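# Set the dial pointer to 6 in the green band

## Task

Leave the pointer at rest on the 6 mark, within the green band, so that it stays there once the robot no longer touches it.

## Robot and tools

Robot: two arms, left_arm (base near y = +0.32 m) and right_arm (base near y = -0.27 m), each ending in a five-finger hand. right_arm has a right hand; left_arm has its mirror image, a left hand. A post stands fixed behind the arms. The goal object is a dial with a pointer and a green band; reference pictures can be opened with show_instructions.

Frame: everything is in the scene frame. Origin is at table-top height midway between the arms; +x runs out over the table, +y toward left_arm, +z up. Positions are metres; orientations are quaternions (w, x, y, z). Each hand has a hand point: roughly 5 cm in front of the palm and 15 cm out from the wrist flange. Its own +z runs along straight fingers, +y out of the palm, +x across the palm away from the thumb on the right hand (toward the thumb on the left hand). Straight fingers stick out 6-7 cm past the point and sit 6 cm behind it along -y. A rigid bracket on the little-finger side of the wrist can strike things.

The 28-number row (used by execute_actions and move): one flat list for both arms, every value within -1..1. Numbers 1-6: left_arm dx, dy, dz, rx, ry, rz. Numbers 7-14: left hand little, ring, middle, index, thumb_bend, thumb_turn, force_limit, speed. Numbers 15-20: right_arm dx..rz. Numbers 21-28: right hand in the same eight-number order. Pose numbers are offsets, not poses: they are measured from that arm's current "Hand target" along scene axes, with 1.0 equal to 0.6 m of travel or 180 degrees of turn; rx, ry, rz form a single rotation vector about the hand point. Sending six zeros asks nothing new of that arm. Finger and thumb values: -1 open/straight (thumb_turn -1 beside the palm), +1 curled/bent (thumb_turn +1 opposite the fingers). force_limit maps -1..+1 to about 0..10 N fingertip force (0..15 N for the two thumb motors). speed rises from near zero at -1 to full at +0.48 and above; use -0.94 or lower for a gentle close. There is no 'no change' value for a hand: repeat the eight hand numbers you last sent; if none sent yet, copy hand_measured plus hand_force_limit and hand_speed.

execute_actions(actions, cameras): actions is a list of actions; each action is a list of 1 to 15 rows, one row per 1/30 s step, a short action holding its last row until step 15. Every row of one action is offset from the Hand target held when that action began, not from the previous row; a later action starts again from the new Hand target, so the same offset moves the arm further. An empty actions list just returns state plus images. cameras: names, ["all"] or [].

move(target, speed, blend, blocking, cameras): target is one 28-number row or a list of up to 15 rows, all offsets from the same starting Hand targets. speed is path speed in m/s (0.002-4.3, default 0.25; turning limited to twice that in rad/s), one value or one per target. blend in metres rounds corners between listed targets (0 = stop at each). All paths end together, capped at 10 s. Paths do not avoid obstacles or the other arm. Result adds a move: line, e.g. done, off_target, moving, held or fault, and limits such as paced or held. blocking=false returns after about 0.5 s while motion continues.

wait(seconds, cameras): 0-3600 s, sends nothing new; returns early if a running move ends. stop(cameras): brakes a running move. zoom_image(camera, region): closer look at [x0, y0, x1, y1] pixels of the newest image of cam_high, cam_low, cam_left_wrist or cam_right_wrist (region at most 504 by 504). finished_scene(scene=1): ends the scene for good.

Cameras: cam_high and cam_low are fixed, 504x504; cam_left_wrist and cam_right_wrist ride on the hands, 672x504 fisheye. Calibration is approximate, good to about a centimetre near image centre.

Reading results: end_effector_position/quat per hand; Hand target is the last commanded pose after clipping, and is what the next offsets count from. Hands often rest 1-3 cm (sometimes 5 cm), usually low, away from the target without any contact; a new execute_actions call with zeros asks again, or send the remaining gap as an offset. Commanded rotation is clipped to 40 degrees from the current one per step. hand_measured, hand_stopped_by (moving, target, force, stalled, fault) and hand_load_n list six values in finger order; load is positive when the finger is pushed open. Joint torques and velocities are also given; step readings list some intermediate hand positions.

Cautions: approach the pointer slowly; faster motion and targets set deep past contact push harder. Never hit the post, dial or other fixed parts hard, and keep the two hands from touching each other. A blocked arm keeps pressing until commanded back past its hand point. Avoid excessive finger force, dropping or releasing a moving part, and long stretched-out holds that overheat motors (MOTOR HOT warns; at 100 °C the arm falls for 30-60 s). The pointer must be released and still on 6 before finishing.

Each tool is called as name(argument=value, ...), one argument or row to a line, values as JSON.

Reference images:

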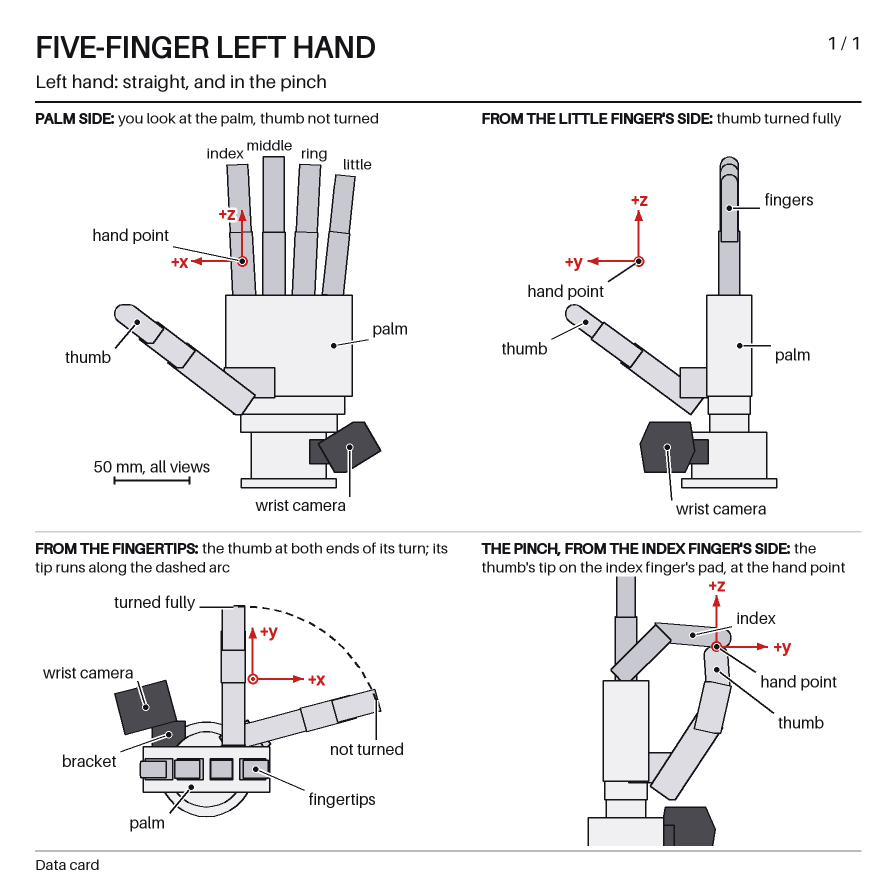

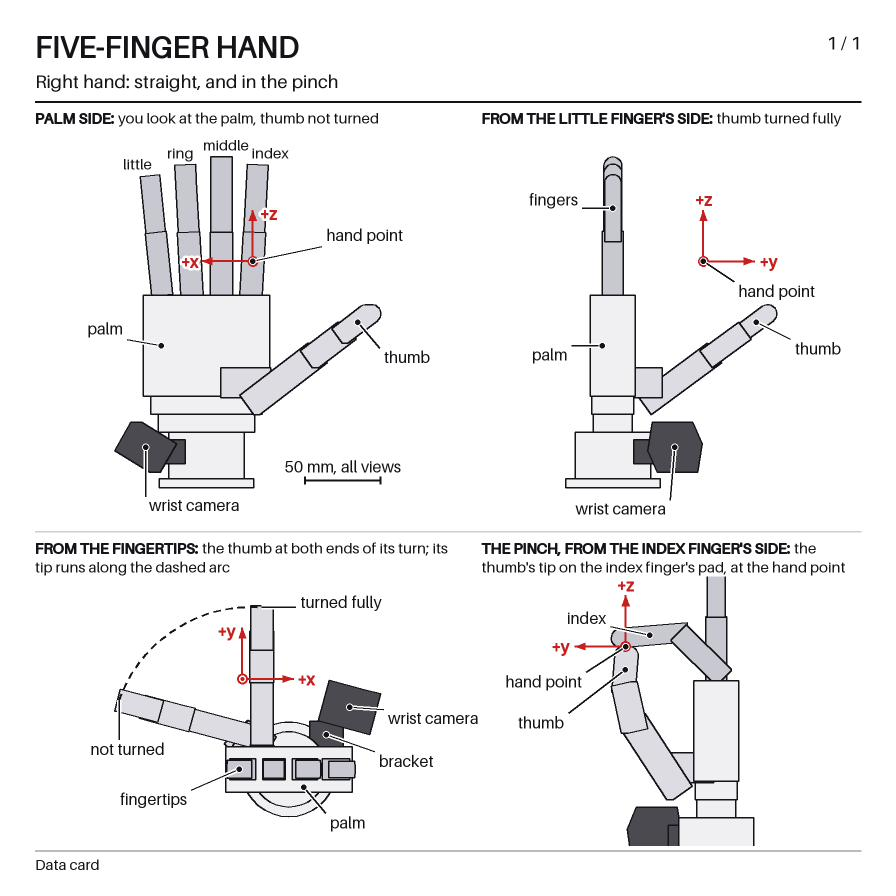

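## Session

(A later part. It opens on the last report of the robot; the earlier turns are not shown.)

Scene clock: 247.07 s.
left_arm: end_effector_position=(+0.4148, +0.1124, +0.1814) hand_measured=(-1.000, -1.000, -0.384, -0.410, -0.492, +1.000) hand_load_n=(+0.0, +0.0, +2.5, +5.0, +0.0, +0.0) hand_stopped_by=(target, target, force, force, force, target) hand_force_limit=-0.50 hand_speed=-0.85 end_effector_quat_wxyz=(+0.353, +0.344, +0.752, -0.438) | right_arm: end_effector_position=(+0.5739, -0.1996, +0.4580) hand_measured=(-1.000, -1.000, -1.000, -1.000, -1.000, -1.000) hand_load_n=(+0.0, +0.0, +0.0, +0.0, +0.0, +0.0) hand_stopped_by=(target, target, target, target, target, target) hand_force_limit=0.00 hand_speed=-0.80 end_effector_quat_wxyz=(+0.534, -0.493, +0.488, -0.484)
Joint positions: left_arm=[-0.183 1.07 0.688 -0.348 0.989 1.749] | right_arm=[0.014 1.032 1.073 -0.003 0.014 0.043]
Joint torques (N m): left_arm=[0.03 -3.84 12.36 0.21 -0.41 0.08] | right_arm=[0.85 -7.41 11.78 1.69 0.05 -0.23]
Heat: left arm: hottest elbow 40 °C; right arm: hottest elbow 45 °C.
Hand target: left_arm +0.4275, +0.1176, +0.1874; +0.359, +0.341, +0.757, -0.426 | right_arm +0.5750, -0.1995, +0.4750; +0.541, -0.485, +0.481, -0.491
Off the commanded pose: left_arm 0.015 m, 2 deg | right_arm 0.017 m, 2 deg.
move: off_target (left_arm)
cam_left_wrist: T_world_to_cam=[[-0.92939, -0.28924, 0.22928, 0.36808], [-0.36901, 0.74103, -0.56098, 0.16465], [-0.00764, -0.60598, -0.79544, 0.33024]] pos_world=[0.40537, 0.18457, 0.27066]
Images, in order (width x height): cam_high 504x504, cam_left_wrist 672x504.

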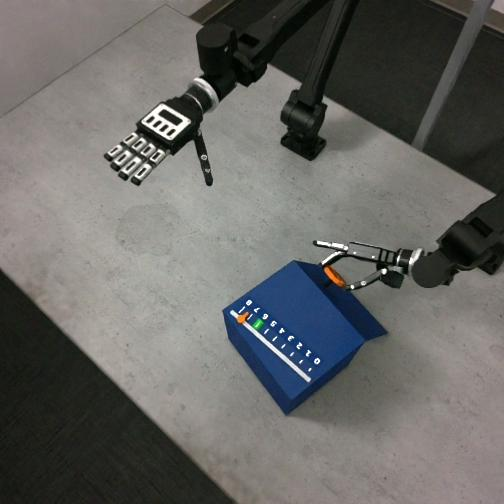

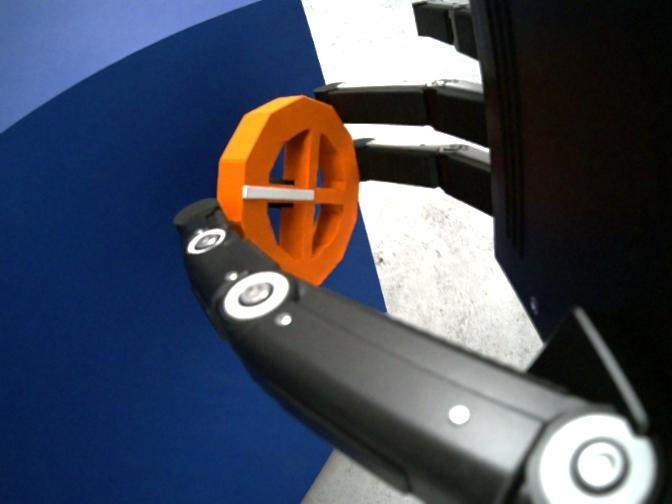

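move(
  target=[
    [0,0,0,0,0,0, -1, -1, -0.7, -0.7, -1, 1, -0.5, 0, 0, 0,0,0,0,0,-1,-1,-1,-1,-1,-1,0,-0.8],
    [-0.0617,0.0145,0.0412,0,0,0, -1, -1, -0.7, -0.7, -1, 1, -0.5, 0, 0, 0,0,0,0,0,-1,-1,-1,-1,-1,-1,0,-0.8],
    [-0.0675,-0.011,0.041,-0.3396,0.0808,0.2283, -1, -1, -0.7, -0.7, -1, 1, -0.5, 0, 0, 0,0,0,0,0,-1,-1,-1,-1,-1,-1,0,-0.8],
  ],
  speed=[0.1,0.12,0.3],
  cameras=["cam_left_wrist", "cam_high"],
)

zoom_image(
  camera="cam_high",
  region=[200, 240, 400, 420],
)

Scene clock: 271.30 s.
left_arm: end_effector_position=(+0.3903, +0.1167, +0.2095) hand_measured=(-1.000, -1.000, -0.700, -0.700, -1.000, +1.000) hand_load_n=(+0.0, -0.5, +0.0, +0.0, +0.0, +0.0) hand_stopped_by=(target, target, target, target, target, target) hand_force_limit=-0.50 hand_speed=0.00 end_effector_quat_wxyz=(+0.512, -0.212, +0.550, -0.625) | right_arm: end_effector_position=(+0.5739, -0.1996, +0.4580) hand_measured=(-1.000, -1.000, -1.000, -1.000, -1.000, -1.000) hand_load_n=(+0.0, +0.0, +0.0, +0.0, +0.0, +0.0) hand_stopped_by=(target, target, target, target, target, target) hand_force_limit=0.00 hand_speed=-0.80 end_effector_quat_wxyz=(+0.534, -0.493, +0.488, -0.484)
Joint positions: left_arm=[-0.454 1.09 0.161 1.238 0.038 0.306] | right_arm=[0.014 1.032 1.073 -0.003 0.014 0.043]
Joint torques (N m): left_arm=[-1.79 -1.61 6.95 1.89 -0.09 -0.09] | right_arm=[0.85 -7.47 11.74 1.7 0.05 -0.21]
Heat: left arm: hottest elbow 40 °C; right arm: hottest elbow 46 °C.
Hand target: left_arm +0.3871, +0.1110, +0.2120; +0.506, -0.210, +0.545, -0.634 | right_arm +0.5750, -0.1995, +0.4750; +0.541, -0.485, +0.481, -0.491
Off the commanded pose: left_arm 0.007 m, 1 deg | right_arm 0.017 m, 2 deg.
move: done
cam_left_wrist: T_world_to_cam=[[-0.51292, -0.30701, 0.80166, 0.05976], [-0.68105, -0.42296, -0.59773, 0.43357], [0.52258, -0.85255, 0.00785, 0.00857]] pos_world=[0.32145, 0.20903, 0.21118]
Images, in order (width x height): cam_high 504x504, cam_left_wrist 672x504.

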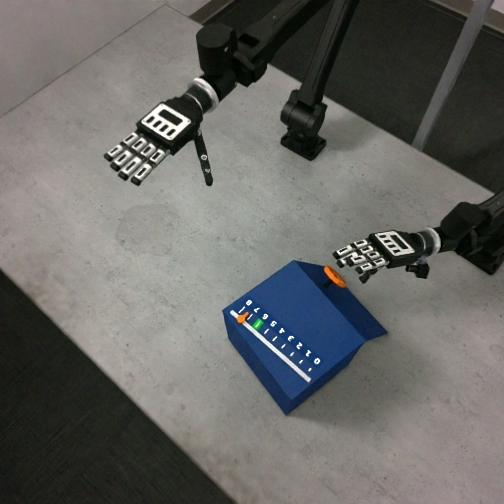

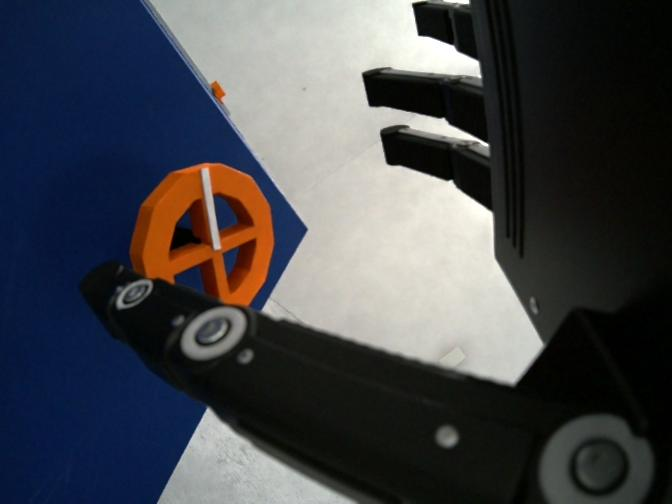

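Scaled by 2.520 from the camera's image (finer frame: 720x720).

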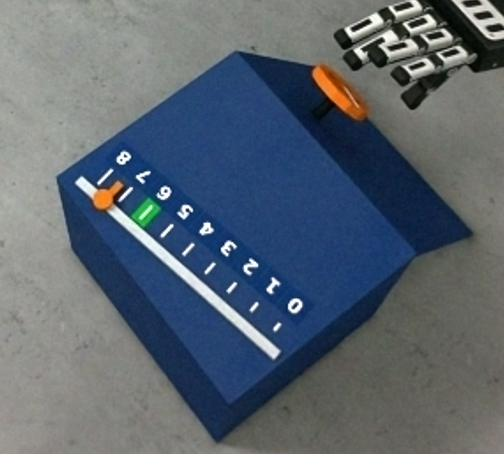

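move(
  target=[-0.015,-0.0133,-0.0133,-0.0906,0.0216,0.0609, -1, -1, -0.7, -0.7, -1, 1, -0.5, 0, 0, 0,0,0,0,0,-1,-1,-1,-1,-1,-1,0,-0.8],
  speed=[0.2],
  cameras=["cam_left_wrist"],
)

Scene clock: 298.57 s.
left_arm: end_effector_position=(+0.3806, +0.1089, +0.1983) hand_measured=(-1.000, -1.000, -0.700, -0.700, -1.000, +1.000) hand_load_n=(+0.0, +0.0, -0.5, +0.0, +0.0, +0.0) hand_stopped_by=(target, target, target, target, target, target) hand_force_limit=-0.50 hand_speed=0.00 end_effector_quat_wxyz=(+0.516, -0.355, +0.456, -0.633) | right_arm: end_effector_position=(+0.5739, -0.1996, +0.4580) hand_measured=(-1.000, -1.000, -1.000, -1.000, -1.000, -1.000) hand_load_n=(+0.0, -0.5, +0.0, +0.0, +0.0, +0.0) hand_stopped_by=(target, target, target, target, target, target) hand_force_limit=0.00 hand_speed=-0.80 end_effector_quat_wxyz=(+0.534, -0.493, +0.488, -0.484)
Joint positions: left_arm=[-0.705 1.3 0.143 1.539 -0.471 0.204] | right_arm=[0.014 1.032 1.073 -0.003 0.014 0.043]
Joint torques (N m): left_arm=[-1.79 -3.02 5.48 1.62 0.06 -0.11] | right_arm=[0.97 -7.47 11.78 1.69 0.04 -0.22]
Heat: left arm: hottest elbow 39 °C; right arm: hottest elbow 46 °C.
Hand target: left_arm +0.3780, +0.1029, +0.2041; +0.511, -0.352, +0.445, -0.646 | right_arm +0.5750, -0.1995, +0.4750; +0.541, -0.485, +0.481, -0.491
Off the commanded pose: left_arm 0.009 m, 2 deg | right_arm 0.017 m, 2 deg.
joint sent to its limit (left arm) — joint 4 (wrist pitch), upper limit. The joint targets still meet the commanded pose.
move: done
cam_left_wrist: T_world_to_cam=[[-0.40294, -0.16355, 0.9005, -0.01572], [-0.60934, -0.6862, -0.39729, 0.37863], [0.68289, -0.70879, 0.17684, -0.10324]] pos_world=[0.29488, 0.18407, 0.18284]

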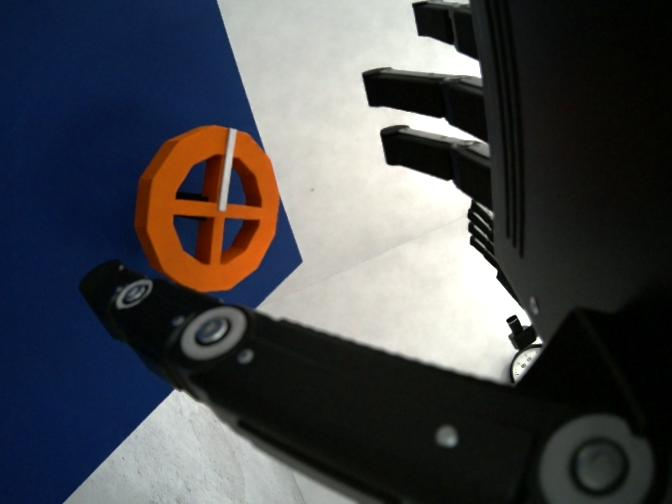

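move(
  target=[0.035,-0.005,-0.0217,0.0679,-0.0162,-0.0457, -1, -1, -0.7, -0.7, -1, 1, -0.5, 0, 0, 0,0,0,0,0,-1,-1,-1,-1,-1,-1,0,-0.8],
  speed=[0.12],
  cameras=["cam_left_wrist"],
)

Scene clock: 306.13 s.
left_arm: end_effector_position=(+0.3873, +0.0996, +0.1850) hand_measured=(-1.000, -1.000, -0.700, -0.700, -1.000, +1.000) hand_load_n=(+0.0, +0.0, +0.0, +0.0, +0.0, +0.0) hand_stopped_by=(target, target, target, target, target, target) hand_force_limit=-0.50 hand_speed=0.00 end_effector_quat_wxyz=(+0.499, -0.248, +0.526, -0.642) | right_arm: end_effector_position=(+0.5739, -0.1996, +0.4580) hand_measured=(-1.000, -1.000, -1.000, -1.000, -1.000, -1.000) hand_load_n=(-0.5, +0.0, +0.0, +0.0, +0.0, +0.0) hand_stopped_by=(target, target, target, target, target, target) hand_force_limit=0.00 hand_speed=-0.80 end_effector_quat_wxyz=(+0.534, -0.493, +0.488, -0.484)
Joint positions: left_arm=[-0.546 1.333 0.147 1.516 -0.095 0.252] | right_arm=[0.014 1.032 1.073 -0.003 0.014 0.043]
Joint torques (N m): left_arm=[0.5 -3.08 7.41 0.91 0.11 0.04] | right_arm=[0.85 -7.41 11.84 1.72 0.03 -0.22]
Heat: left arm: hottest elbow 39 °C; right arm: hottest elbow 46 °C.
Hand target: left_arm +0.3991, +0.0999, +0.1911; +0.509, -0.247, +0.522, -0.639 | right_arm +0.5750, -0.1995, +0.4750; +0.541, -0.485, +0.481, -0.491
Off the commanded pose: left_arm 0.013 m, 1 deg | right_arm 0.017 m, 2 deg.
move: off_target (left_arm)
cam_left_wrist: T_world_to_cam=[[-0.48636, -0.23959, 0.84027, 0.04845], [-0.68912, -0.48605, -0.53747, 0.40796], [0.53719, -0.84045, 0.07129, -0.02291]] pos_world=[0.317, 0.19064, 0.18019]

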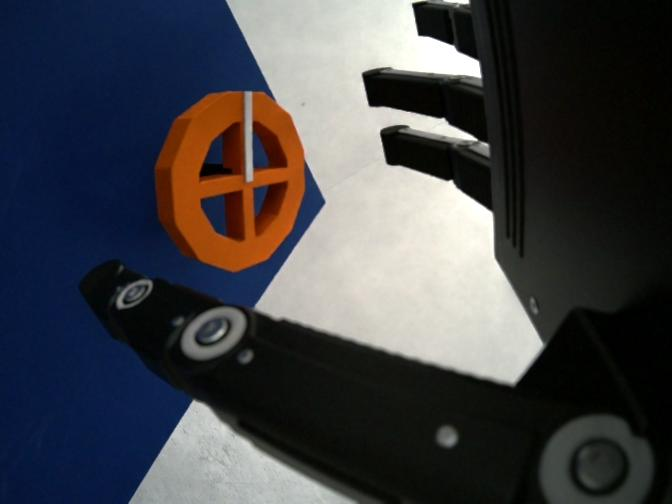

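move(
  target=[0.037,-0.005,-0.022,0,0,0, -1, -1, -0.7, -0.7, -1, 1, -0.5, 0, 0, 0,0,0,0,0,-1,-1,-1,-1,-1,-1,0,-0.8],
  speed=[0.1],
  cameras=["cam_left_wrist"],
)

Scene clock: 314.67 s.
left_arm: end_effector_position=(+0.4113, +0.0961, +0.1633) hand_measured=(-1.000, -1.000, -0.700, -0.700, -1.000, +1.000) hand_load_n=(+0.0, +0.0, +0.0, +0.0, +0.0, +0.0) hand_stopped_by=(target, target, target, target, target, target) hand_force_limit=-0.50 hand_speed=0.00 end_effector_quat_wxyz=(+0.496, -0.252, +0.545, -0.628) | right_arm: end_effector_position=(+0.5739, -0.1996, +0.4580) hand_measured=(-1.000, -1.000, -1.000, -1.000, -1.000, -1.000) hand_load_n=(+0.0, +0.0, +0.0, +0.0, +0.0, +0.0) hand_stopped_by=(target, target, target, target, target, target) hand_force_limit=0.00 hand_speed=-0.80 end_effector_quat_wxyz=(+0.534, -0.493, +0.488, -0.484)
Joint positions: left_arm=[-0.508 1.452 0.198 1.538 -0.058 0.253] | right_arm=[0.014 1.032 1.073 -0.003 0.014 0.043]
Joint torques (N m): left_arm=[0.44 -5.01 6.57 1.94 0.09 -0.03] | right_arm=[0.73 -7.41 11.82 1.7 0.05 -0.22]
Heat: left arm: hottest elbow 39 °C; right arm: hottest elbow 46 °C.
Hand target: left_arm +0.4213, +0.0969, +0.1780; +0.509, -0.246, +0.522, -0.639 | right_arm +0.5750, -0.1995, +0.4750; +0.541, -0.485, +0.481, -0.491
Off the commanded pose: left_arm 0.018 m, 3 deg | right_arm 0.017 m, 2 deg.
joint sent to its limit (left arm) — joint 4 (wrist pitch), upper limit. The joint targets still meet the commanded pose.
move: off_target (left_arm)
cam_left_wrist: T_world_to_cam=[[-0.45715, -0.27035, 0.8473, 0.06721], [-0.70489, -0.47081, -0.53053, 0.41498], [0.54235, -0.83979, 0.02467, -0.03171]] pos_world=[0.34044, 0.18691, 0.164]

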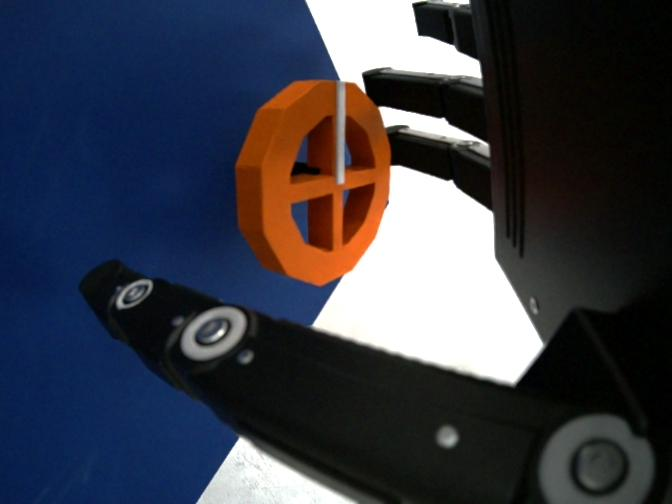

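move(
  target=[0,0,0.008,0,0,0, -1, -1, 0.1, 0.1, -0.2, 1, -0.2, -0.85, 0, 0,0,0,0,0,-1,-1,-1,-1,-1,-1,0,-0.8],
  speed=[0.1],
  cameras=["cam_left_wrist","cam_high"],
)

zoom_image(
  camera="cam_high",
  region=[200, 220, 400, 400],
)

Scene clock: 320.07 s.
left_arm: end_effector_position=(+0.4185, +0.0915, +0.1771) hand_measured=(-1.000, -1.000, -0.174, -0.202, -0.710, +1.000) hand_load_n=(+0.0, +0.0, +5.0, +2.5, +6.0, +0.0) hand_stopped_by=(target, target, force, force, force, target) hand_force_limit=-0.20 hand_speed=-0.85 end_effector_quat_wxyz=(+0.502, -0.246, +0.531, -0.637) | right_arm: end_effector_position=(+0.5739, -0.1996, +0.4580) hand_measured=(-1.000, -1.000, -1.000, -1.000, -1.000, -1.000) hand_load_n=(+0.0, +0.0, +0.0, +0.0, +0.0, +0.0) hand_stopped_by=(target, target, target, target, target, target) hand_force_limit=0.00 hand_speed=-0.80 end_effector_quat_wxyz=(+0.534, -0.493, +0.488, -0.484)
Joint positions: left_arm=[-0.508 1.449 0.224 1.546 -0.057 0.253] | right_arm=[0.014 1.032 1.073 -0.003 0.014 0.043]
Joint torques (N m): left_arm=[0.32 -5.6 4.7 1.62 0.01 -0.03] | right_arm=[0.73 -7.36 11.75 1.73 0.04 -0.23]
Heat: left arm: hottest elbow 39 °C; right arm: hottest elbow 47 °C.
Hand target: left_arm +0.4213, +0.0969, +0.1828; +0.509, -0.246, +0.522, -0.639 | right_arm +0.5750, -0.1995, +0.4750; +0.541, -0.485, +0.481, -0.491
Off the commanded pose: left_arm 0.008 m, 1 deg | right_arm 0.017 m, 2 deg.
joint sent to its limit (left arm) — joint 4 (wrist pitch), upper limit. The joint targets still meet the commanded pose.
move: done
cam_left_wrist: T_world_to_cam=[[-0.48438, -0.2544, 0.83705, 0.06948], [-0.68849, -0.47947, -0.54414, 0.42155], [0.53977, -0.83988, 0.05709, -0.04449]] pos_world=[0.34791, 0.18243, 0.17377]
Images, in order (width x height): cam_high 504x504, cam_left_wrist 672x504.

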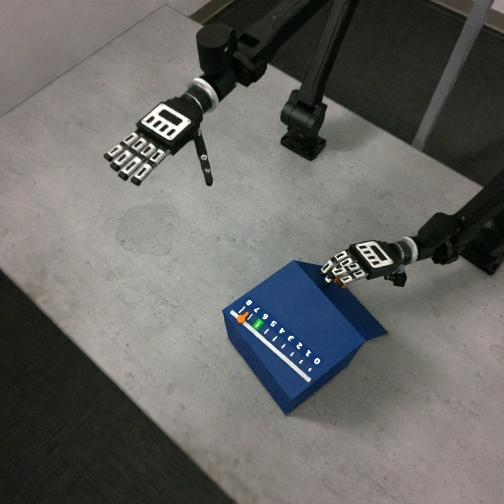

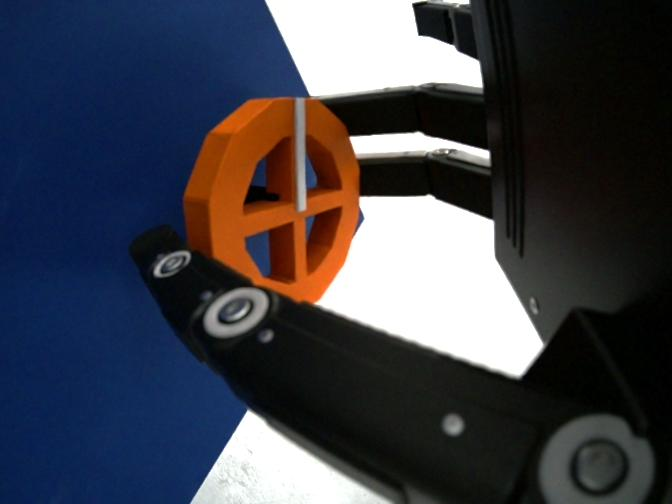

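Scaled by 2.520 from the camera's image (finer frame: 720x720).

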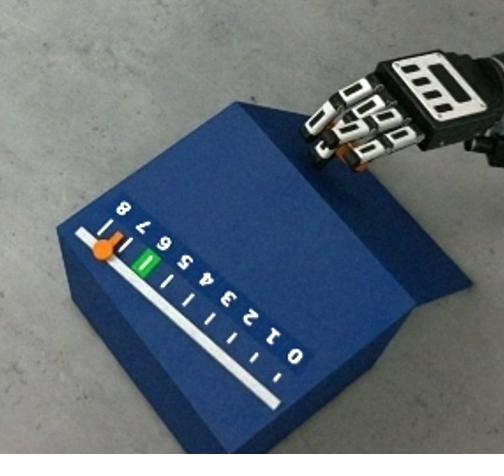

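move(
  target=[-0.0053,0.0028,-0.009,0.1132,-0.0269,-0.0761, -1, -1, 0.1, 0.1, -0.2, 1, -0.2, -0.85, 0, 0,0,0,0,0,-1,-1,-1,-1,-1,-1,0,-0.8],
  speed=[0.15],
  cameras=["cam_left_wrist","cam_high"],
)

zoom_image(
  camera="cam_high",
  region=[200, 220, 400, 400],
)

Scene clock: 329.30 s.
left_arm: end_effector_position=(+0.4168, +0.0933, +0.1767) hand_measured=(-1.000, -1.000, -0.174, -0.202, -0.710, +1.000) hand_load_n=(+0.0, +0.0, +4.5, +5.0, +4.0, +1.0) hand_stopped_by=(target, target, force, force, force, target) hand_force_limit=-0.20 hand_speed=-0.85 end_effector_quat_wxyz=(+0.484, -0.062, +0.628, -0.606) | right_arm: end_effector_position=(+0.5739, -0.1996, +0.4580) hand_measured=(-1.000, -1.000, -1.000, -1.000, -1.000, -1.000) hand_load_n=(+0.0, -0.5, +0.0, -0.5, +0.0, +0.0) hand_stopped_by=(target, target, target, target, target, target) hand_force_limit=0.00 hand_speed=-0.80 end_effector_quat_wxyz=(+0.534, -0.493, +0.488, -0.484)
Joint positions: left_arm=[-0.331 1.286 0.263 1.248 0.436 0.479] | right_arm=[0.014 1.032 1.073 -0.003 0.014 0.043]
Joint torques (N m): left_arm=[0.62 -5.3 6.11 0.79 0.28 0.03] | right_arm=[0.85 -7.36 11.79 1.7 0.04 -0.22]
Heat: left arm: hottest elbow 38 °C; right arm: hottest elbow 47 °C.
Hand target: left_arm +0.4181, +0.0986, +0.1773; +0.486, -0.062, +0.630, -0.602 | right_arm +0.5750, -0.1995, +0.4750; +0.541, -0.485, +0.481, -0.491
Off the commanded pose: left_arm 0.006 m, 1 deg | right_arm 0.017 m, 2 deg.
move: done
cam_left_wrist: T_world_to_cam=[[-0.63915, -0.37581, 0.67101, 0.17459], [-0.69191, -0.09994, -0.71503, 0.41726], [0.33578, -0.92129, -0.19615, 0.09523]] pos_world=[0.36832, 0.19505, 0.19989]
Images, in order (width x height): cam_high 504x504, cam_left_wrist 672x504.

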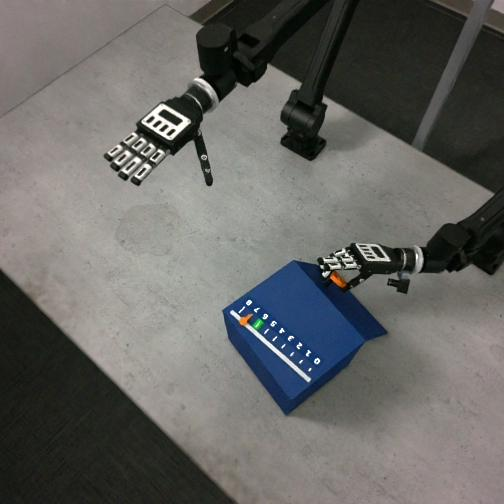

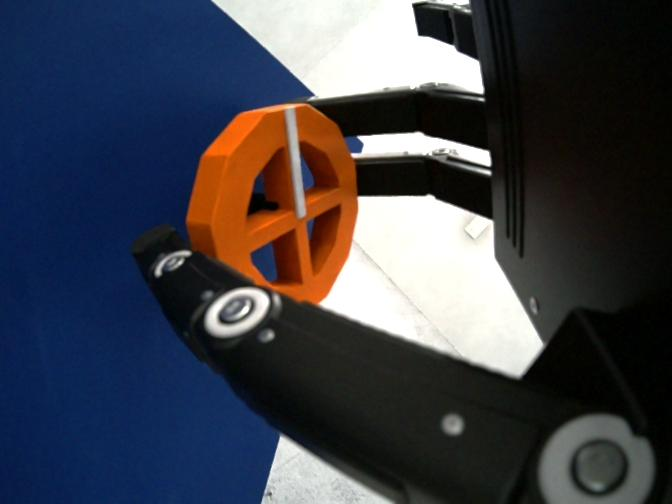

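Scaled by 2.520 from the camera's image (finer frame: 720x720).

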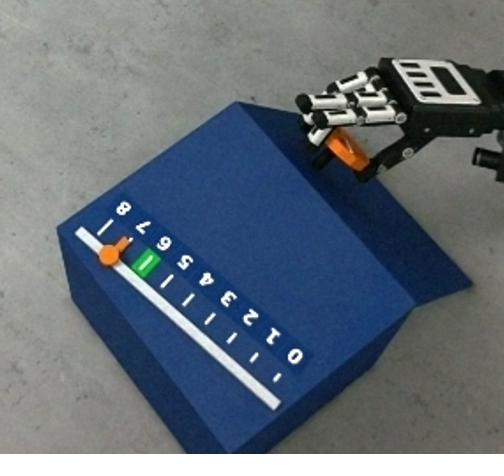

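move(
  target=[-0.0053,0.0045,-0.0125,0.1358,-0.0323,-0.0913, -1, -1, 0.1, 0.1, -0.2, 1, -0.2, -0.85, 0, 0,0,0,0,0,-1,-1,-1,-1,-1,-1,0,-0.8],
  speed=[0.15],
  cameras=["cam_left_wrist","cam_high"],
)

zoom_image(
  camera="cam_high",
  region=[200, 220, 400, 400],
)

Scene clock: 339.10 s.
left_arm: end_effector_position=(+0.4149, +0.0954, +0.1770) hand_measured=(-1.000, -1.000, -0.174, -0.202, -0.710, +1.000) hand_load_n=(+0.0, +0.0, +4.5, +4.5, +3.0, +0.5) hand_stopped_by=(target, target, force, force, force, target) hand_force_limit=-0.20 hand_speed=-0.85 end_effector_quat_wxyz=(+0.439, +0.174, +0.710, -0.523) | right_arm: end_effector_position=(+0.5739, -0.1996, +0.4580) hand_measured=(-1.000, -1.000, -1.000, -1.000, -1.000, -1.000) hand_load_n=(+0.0, +0.0, +0.0, +0.0, +0.0, -0.5) hand_stopped_by=(target, target, target, target, target, target) hand_force_limit=0.00 hand_speed=-0.80 end_effector_quat_wxyz=(+0.534, -0.493, +0.488, -0.484)
Joint positions: left_arm=[-0.23 1.092 0.415 0.573 0.857 1.018] | right_arm=[0.014 1.032 1.073 -0.003 0.014 0.043]
Joint torques (N m): left_arm=[0.5 -3.9 8.49 0.1 0.22 -0.06] | right_arm=[0.85 -7.47 11.81 1.72 0.04 -0.24]
Heat: left arm: hottest elbow 38 °C; right arm: hottest elbow 47 °C.
Hand target: left_arm +0.4149, +0.1014, +0.1698; +0.429, +0.162, +0.720, -0.521 | right_arm +0.5750, -0.1995, +0.4750; +0.541, -0.485, +0.481, -0.491
Off the commanded pose: left_arm 0.009 m, 2 deg | right_arm 0.017 m, 2 deg.
move: done
cam_left_wrist: T_world_to_cam=[[-0.82867, -0.39805, 0.39352, 0.30375], [-0.54285, 0.40015, -0.73838, 0.31095], [0.13645, -0.82549, -0.54767, 0.23369]] pos_world=[0.38862, 0.1894, 0.23805]
Images, in order (width x height): cam_high 504x504, cam_left_wrist 672x504.

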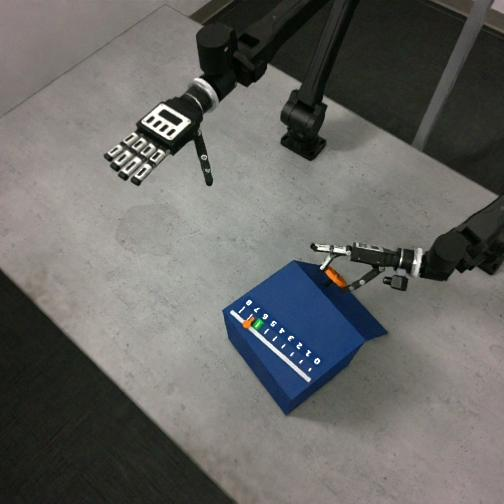

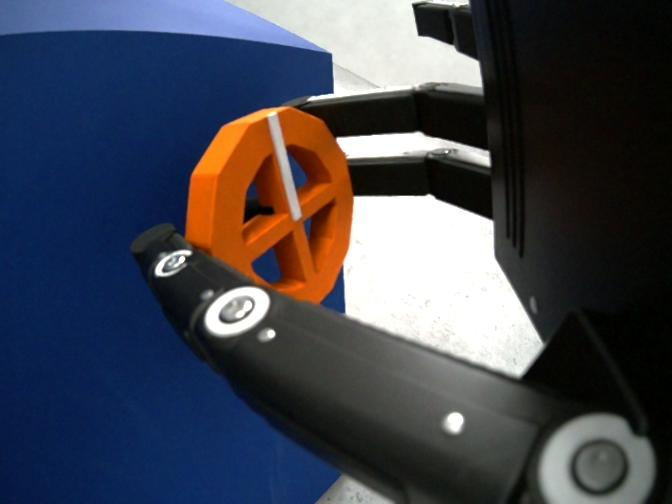

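Scaled by 2.520 from the camera's image (finer frame: 720x720).

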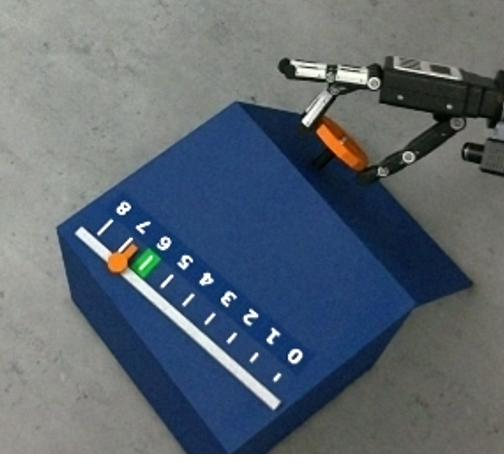

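move(
  target=[-0.002,0.009,-0.0085,0.1358,-0.0323,-0.0913, -1, -1, 0.1, 0.1, -0.2, 1, -0.2, -0.85, 0, 0,0,0,0,0,-1,-1,-1,-1,-1,-1,0,-0.8],
  speed=[0.15],
  cameras=["cam_left_wrist","cam_high"],
)

zoom_image(
  camera="cam_high",
  region=[200, 220, 400, 400],
)

Scene clock: 346.13 s.
left_arm: end_effector_position=(+0.4124, +0.0986, +0.1742) hand_measured=(-1.000, -1.000, -0.174, -0.202, -0.710, +1.000) hand_load_n=(+0.0, +0.0, +8.5, +4.5, +3.5, -1.5) hand_stopped_by=(target, target, force, force, force, target) hand_force_limit=-0.20 hand_speed=-0.85 end_effector_quat_wxyz=(+0.359, +0.394, +0.741, -0.409) | right_arm: end_effector_position=(+0.5739, -0.1996, +0.4580) hand_measured=(-1.000, -1.000, -1.000, -1.000, -1.000, -1.000) hand_load_n=(+0.0, +0.0, +0.0, +0.0, +0.0, +0.0) hand_stopped_by=(target, target, target, target, target, target) hand_force_limit=0.00 hand_speed=-0.80 end_effector_quat_wxyz=(+0.534, -0.493, +0.488, -0.484)
Joint positions: left_arm=[-0.241 1.078 0.686 -0.362 0.932 1.855] | right_arm=[0.014 1.032 1.073 -0.003 0.014 0.043]
Joint torques (N m): left_arm=[0.15 -3.96 10.25 -0.29 -0.4 -0.13] | right_arm=[0.85 -7.41 11.81 1.72 0.05 -0.21]
Heat: left arm: hottest elbow 38 °C; right arm: hottest elbow 47 °C.
Hand target: left_arm +0.4137, +0.1068, +0.1647; +0.342, +0.375, +0.761, -0.404 | right_arm +0.5750, -0.1995, +0.4750; +0.541, -0.485, +0.481, -0.491
Off the commanded pose: left_arm 0.013 m, 4 deg | right_arm 0.017 m, 2 deg.
move: off_target (left_arm)
cam_left_wrist: T_world_to_cam=[[-0.95937, -0.2474, 0.13562, 0.38809], [-0.28105, 0.79586, -0.5363, 0.12402], [0.02475, -0.55263, -0.83306, 0.3041]] pos_world=[0.39966, 0.16536, 0.26721]
Images, in order (width x height): cam_high 504x504, cam_left_wrist 672x504.

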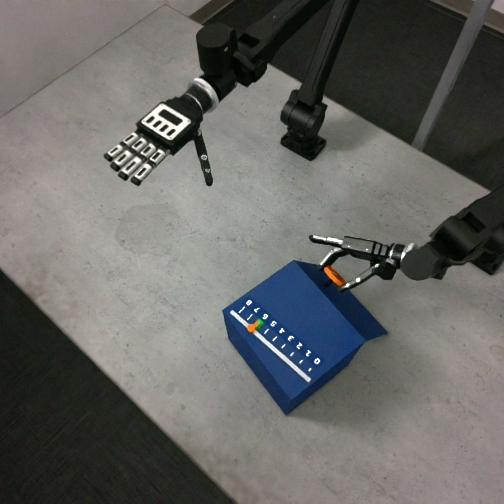

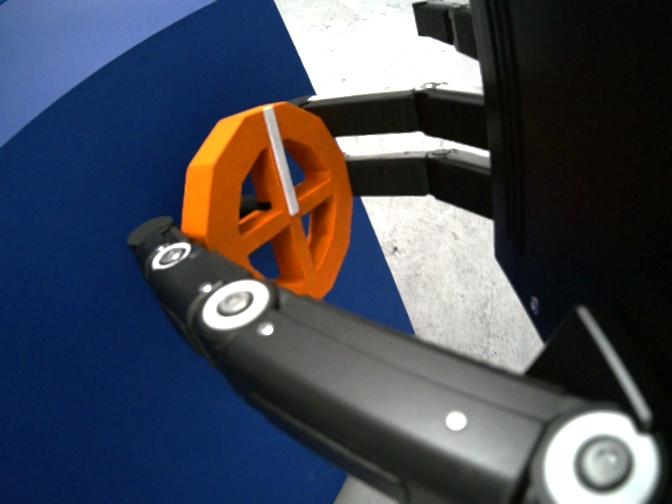

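Scaled by 2.520 from the camera's image (finer frame: 720x720).

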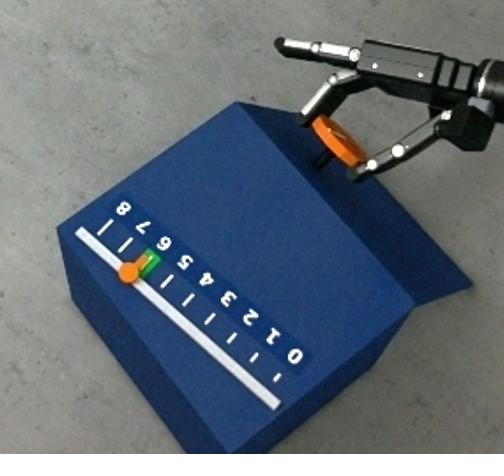

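zoom_image(
  camera="cam_high",
  region=[220, 290, 290, 360],
)

Scaled by 7.200 from the camera's image (finer frame: 720x720).

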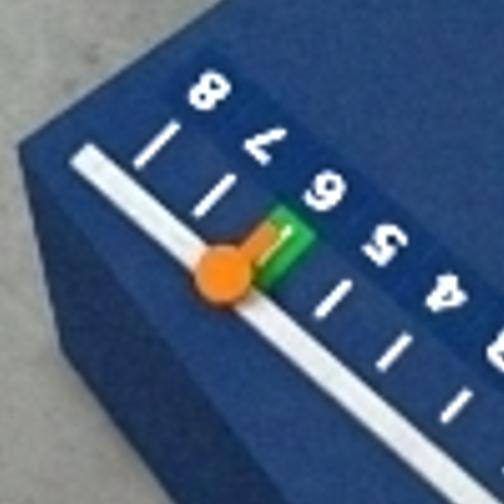

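wait(
  seconds=0.1,
  cameras=["cam_right_wrist","cam_high"],
)

zoom_image(
  camera="cam_right_wrist",
  region=[420, 420, 600, 504],
)

Scene clock: 355.13 s.
left_arm: end_effector_position=(+0.4124, +0.0986, +0.1743) hand_measured=(-1.000, -1.000, -0.174, -0.202, -0.710, +1.000) hand_load_n=(+0.0, +0.0, +8.5, +4.5, +3.5, -1.0) hand_stopped_by=(target, target, force, force, force, target) hand_force_limit=-0.20 hand_speed=-0.85 end_effector_quat_wxyz=(+0.359, +0.394, +0.741, -0.409) | right_arm: end_effector_position=(+0.5739, -0.1996, +0.4580) hand_measured=(-1.000, -1.000, -1.000, -1.000, -1.000, -1.000) hand_load_n=(+0.0, +0.0, +0.0, +0.0, +0.0, +0.0) hand_stopped_by=(target, target, target, target, target, target) hand_force_limit=0.00 hand_speed=-0.80 end_effector_quat_wxyz=(+0.534, -0.493, +0.488, -0.484)
Joint positions: left_arm=[-0.241 1.078 0.686 -0.362 0.932 1.856] | right_arm=[0.014 1.032 1.073 -0.003 0.014 0.043]
Joint torques (N m): left_arm=[0.15 -3.9 10.25 -0.29 -0.4 -0.14] | right_arm=[0.79 -7.41 11.78 1.72 0.05 -0.22]
Heat: left arm: hottest elbow 39 °C; right arm: hottest elbow 47 °C.
Hand target: left_arm +0.4137, +0.1067, +0.1647; +0.343, +0.375, +0.761, -0.404 | right_arm +0.5750, -0.1995, +0.4750; +0.541, -0.485, +0.481, -0.491
Off the commanded pose: left_arm 0.013 m, 4 deg | right_arm 0.017 m, 2 deg.
wait: 0.10 s; at rest from the start
Images, in order (width x height): cam_high 504x504, cam_right_wrist 672x504.

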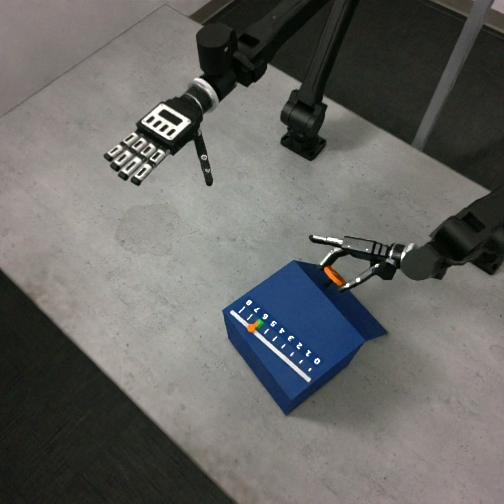

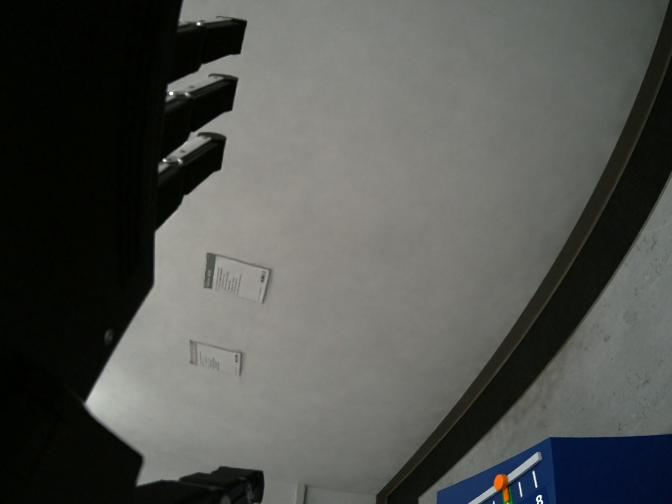

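Scaled by 2.800 from the camera's image (finer frame: 960x720).

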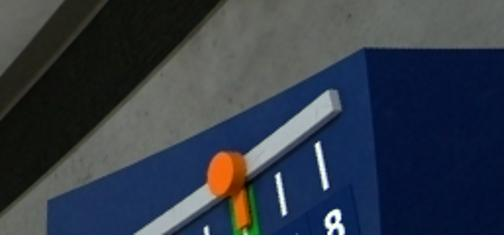

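zoom_image(
  camera="cam_right_wrist",
  region=[470, 460, 560, 504],
)

Scaled by 5.600 from the camera's image (finer frame: 960x720).

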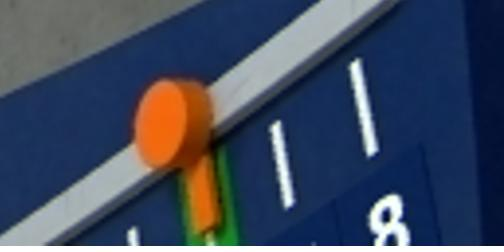

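move(
  target=[
    [0,0,0.0,0,0,0, -1, -1, -0.7, -0.7, -1, 1, -0.2, -0.6, 0, 0,0,0,0,0,-1,-1,-1,-1,-1,-1,0,-0.8],
    [-0.08,0.019,0.06,0,0,0, -1, -1, -0.7, -0.7, -1, 1, -0.2, -0.6, 0, 0,0,0,0,0,-1,-1,-1,-1,-1,-1,0,-0.8],
  ],
  speed=[0.1,0.1],
  cameras=["cam_high","cam_left_wrist","cam_right_wrist"],
)

zoom_image(
  camera="cam_high",
  region=[220, 290, 290, 360],
)

zoom_image(
  camera="cam_right_wrist",
  region=[470, 460, 560, 504],
)

Scene clock: 364.80 s.
left_arm: end_effector_position=(+0.3660, +0.1153, +0.2013) hand_measured=(-1.000, -1.000, -0.700, -0.700, -1.000, +1.000) hand_load_n=(+0.0, +0.0, +0.0, +0.0, -0.5, +0.0) hand_stopped_by=(target, target, target, target, target, target) hand_force_limit=-0.20 hand_speed=-0.60 end_effector_quat_wxyz=(+0.345, +0.382, +0.756, -0.404) | right_arm: end_effector_position=(+0.5739, -0.1996, +0.4580) hand_measured=(-1.000, -1.000, -1.000, -1.000, -1.000, -1.000) hand_load_n=(+0.0, +0.0, +0.0, +0.0, +0.0, -0.5) hand_stopped_by=(target, target, target, target, target, target) hand_force_limit=0.00 hand_speed=-0.80 end_effector_quat_wxyz=(+0.534, -0.493, +0.488, -0.484)
Joint positions: left_arm=[-0.241 0.895 0.675 -0.566 0.908 1.844] | right_arm=[0.014 1.032 1.073 -0.003 0.014 0.043]
Joint torques (N m): left_arm=[-0.03 -2.84 10.14 0.68 0.39 -0.09] | right_arm=[0.85 -7.47 11.77 1.7 0.03 -0.22]
Heat: left arm: hottest elbow 40 °C; right arm: hottest elbow 47 °C.
Hand target: left_arm +0.3658, +0.1181, +0.2008; +0.343, +0.375, +0.761, -0.404 | right_arm +0.5750, -0.1995, +0.4750; +0.541, -0.485, +0.481, -0.491
Off the commanded pose: left_arm 0.003 m, 1 deg | right_arm 0.017 m, 2 deg.
move: done
cam_left_wrist: T_world_to_cam=[[-0.94832, -0.27148, 0.16426, 0.33693], [-0.31724, 0.80098, -0.50773, 0.11913], [0.00627, -0.5336, -0.84571, 0.34414]] pos_world=[0.35515, 0.17968, 0.29619]

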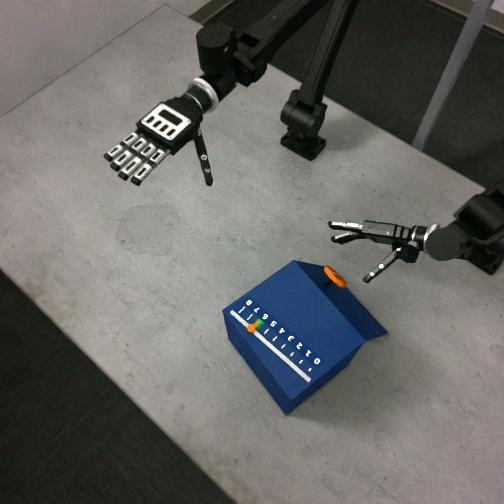

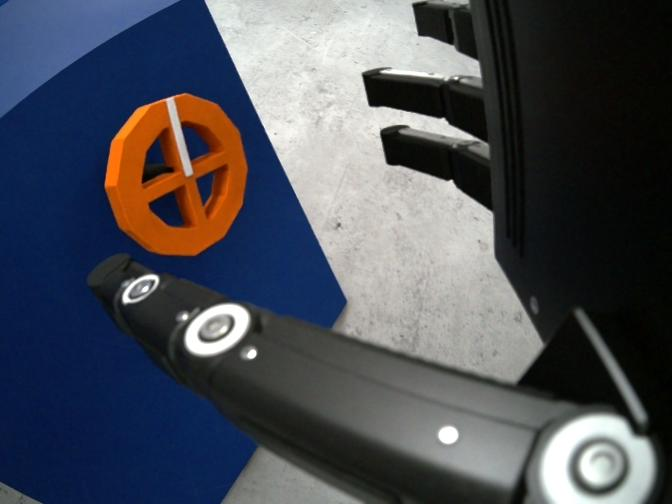

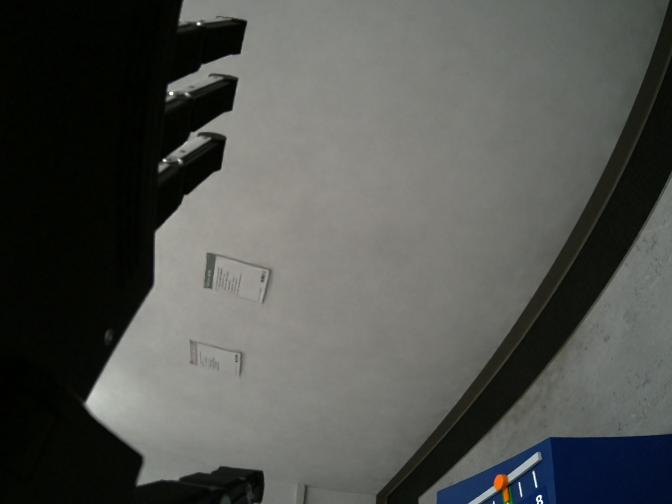

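Scaled by 7.200 from the camera's image (finer frame: 720x720).

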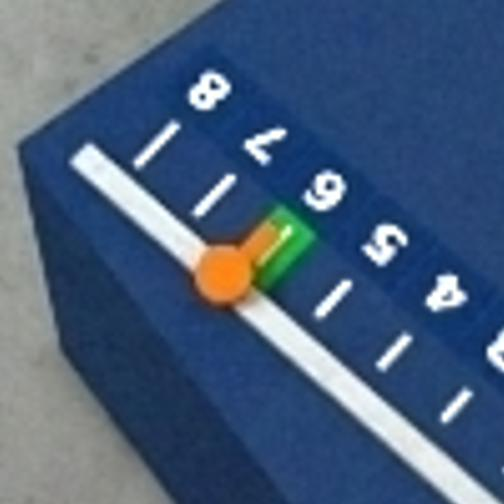

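Scaled by 5.600 from the camera's image (finer frame: 960x720).

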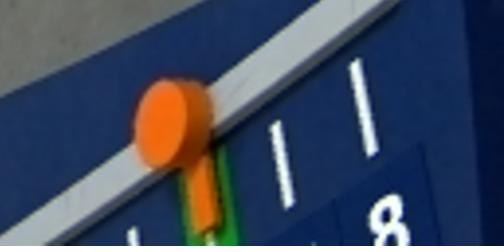

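finished_scene(
)

The scene is finished: the task was done.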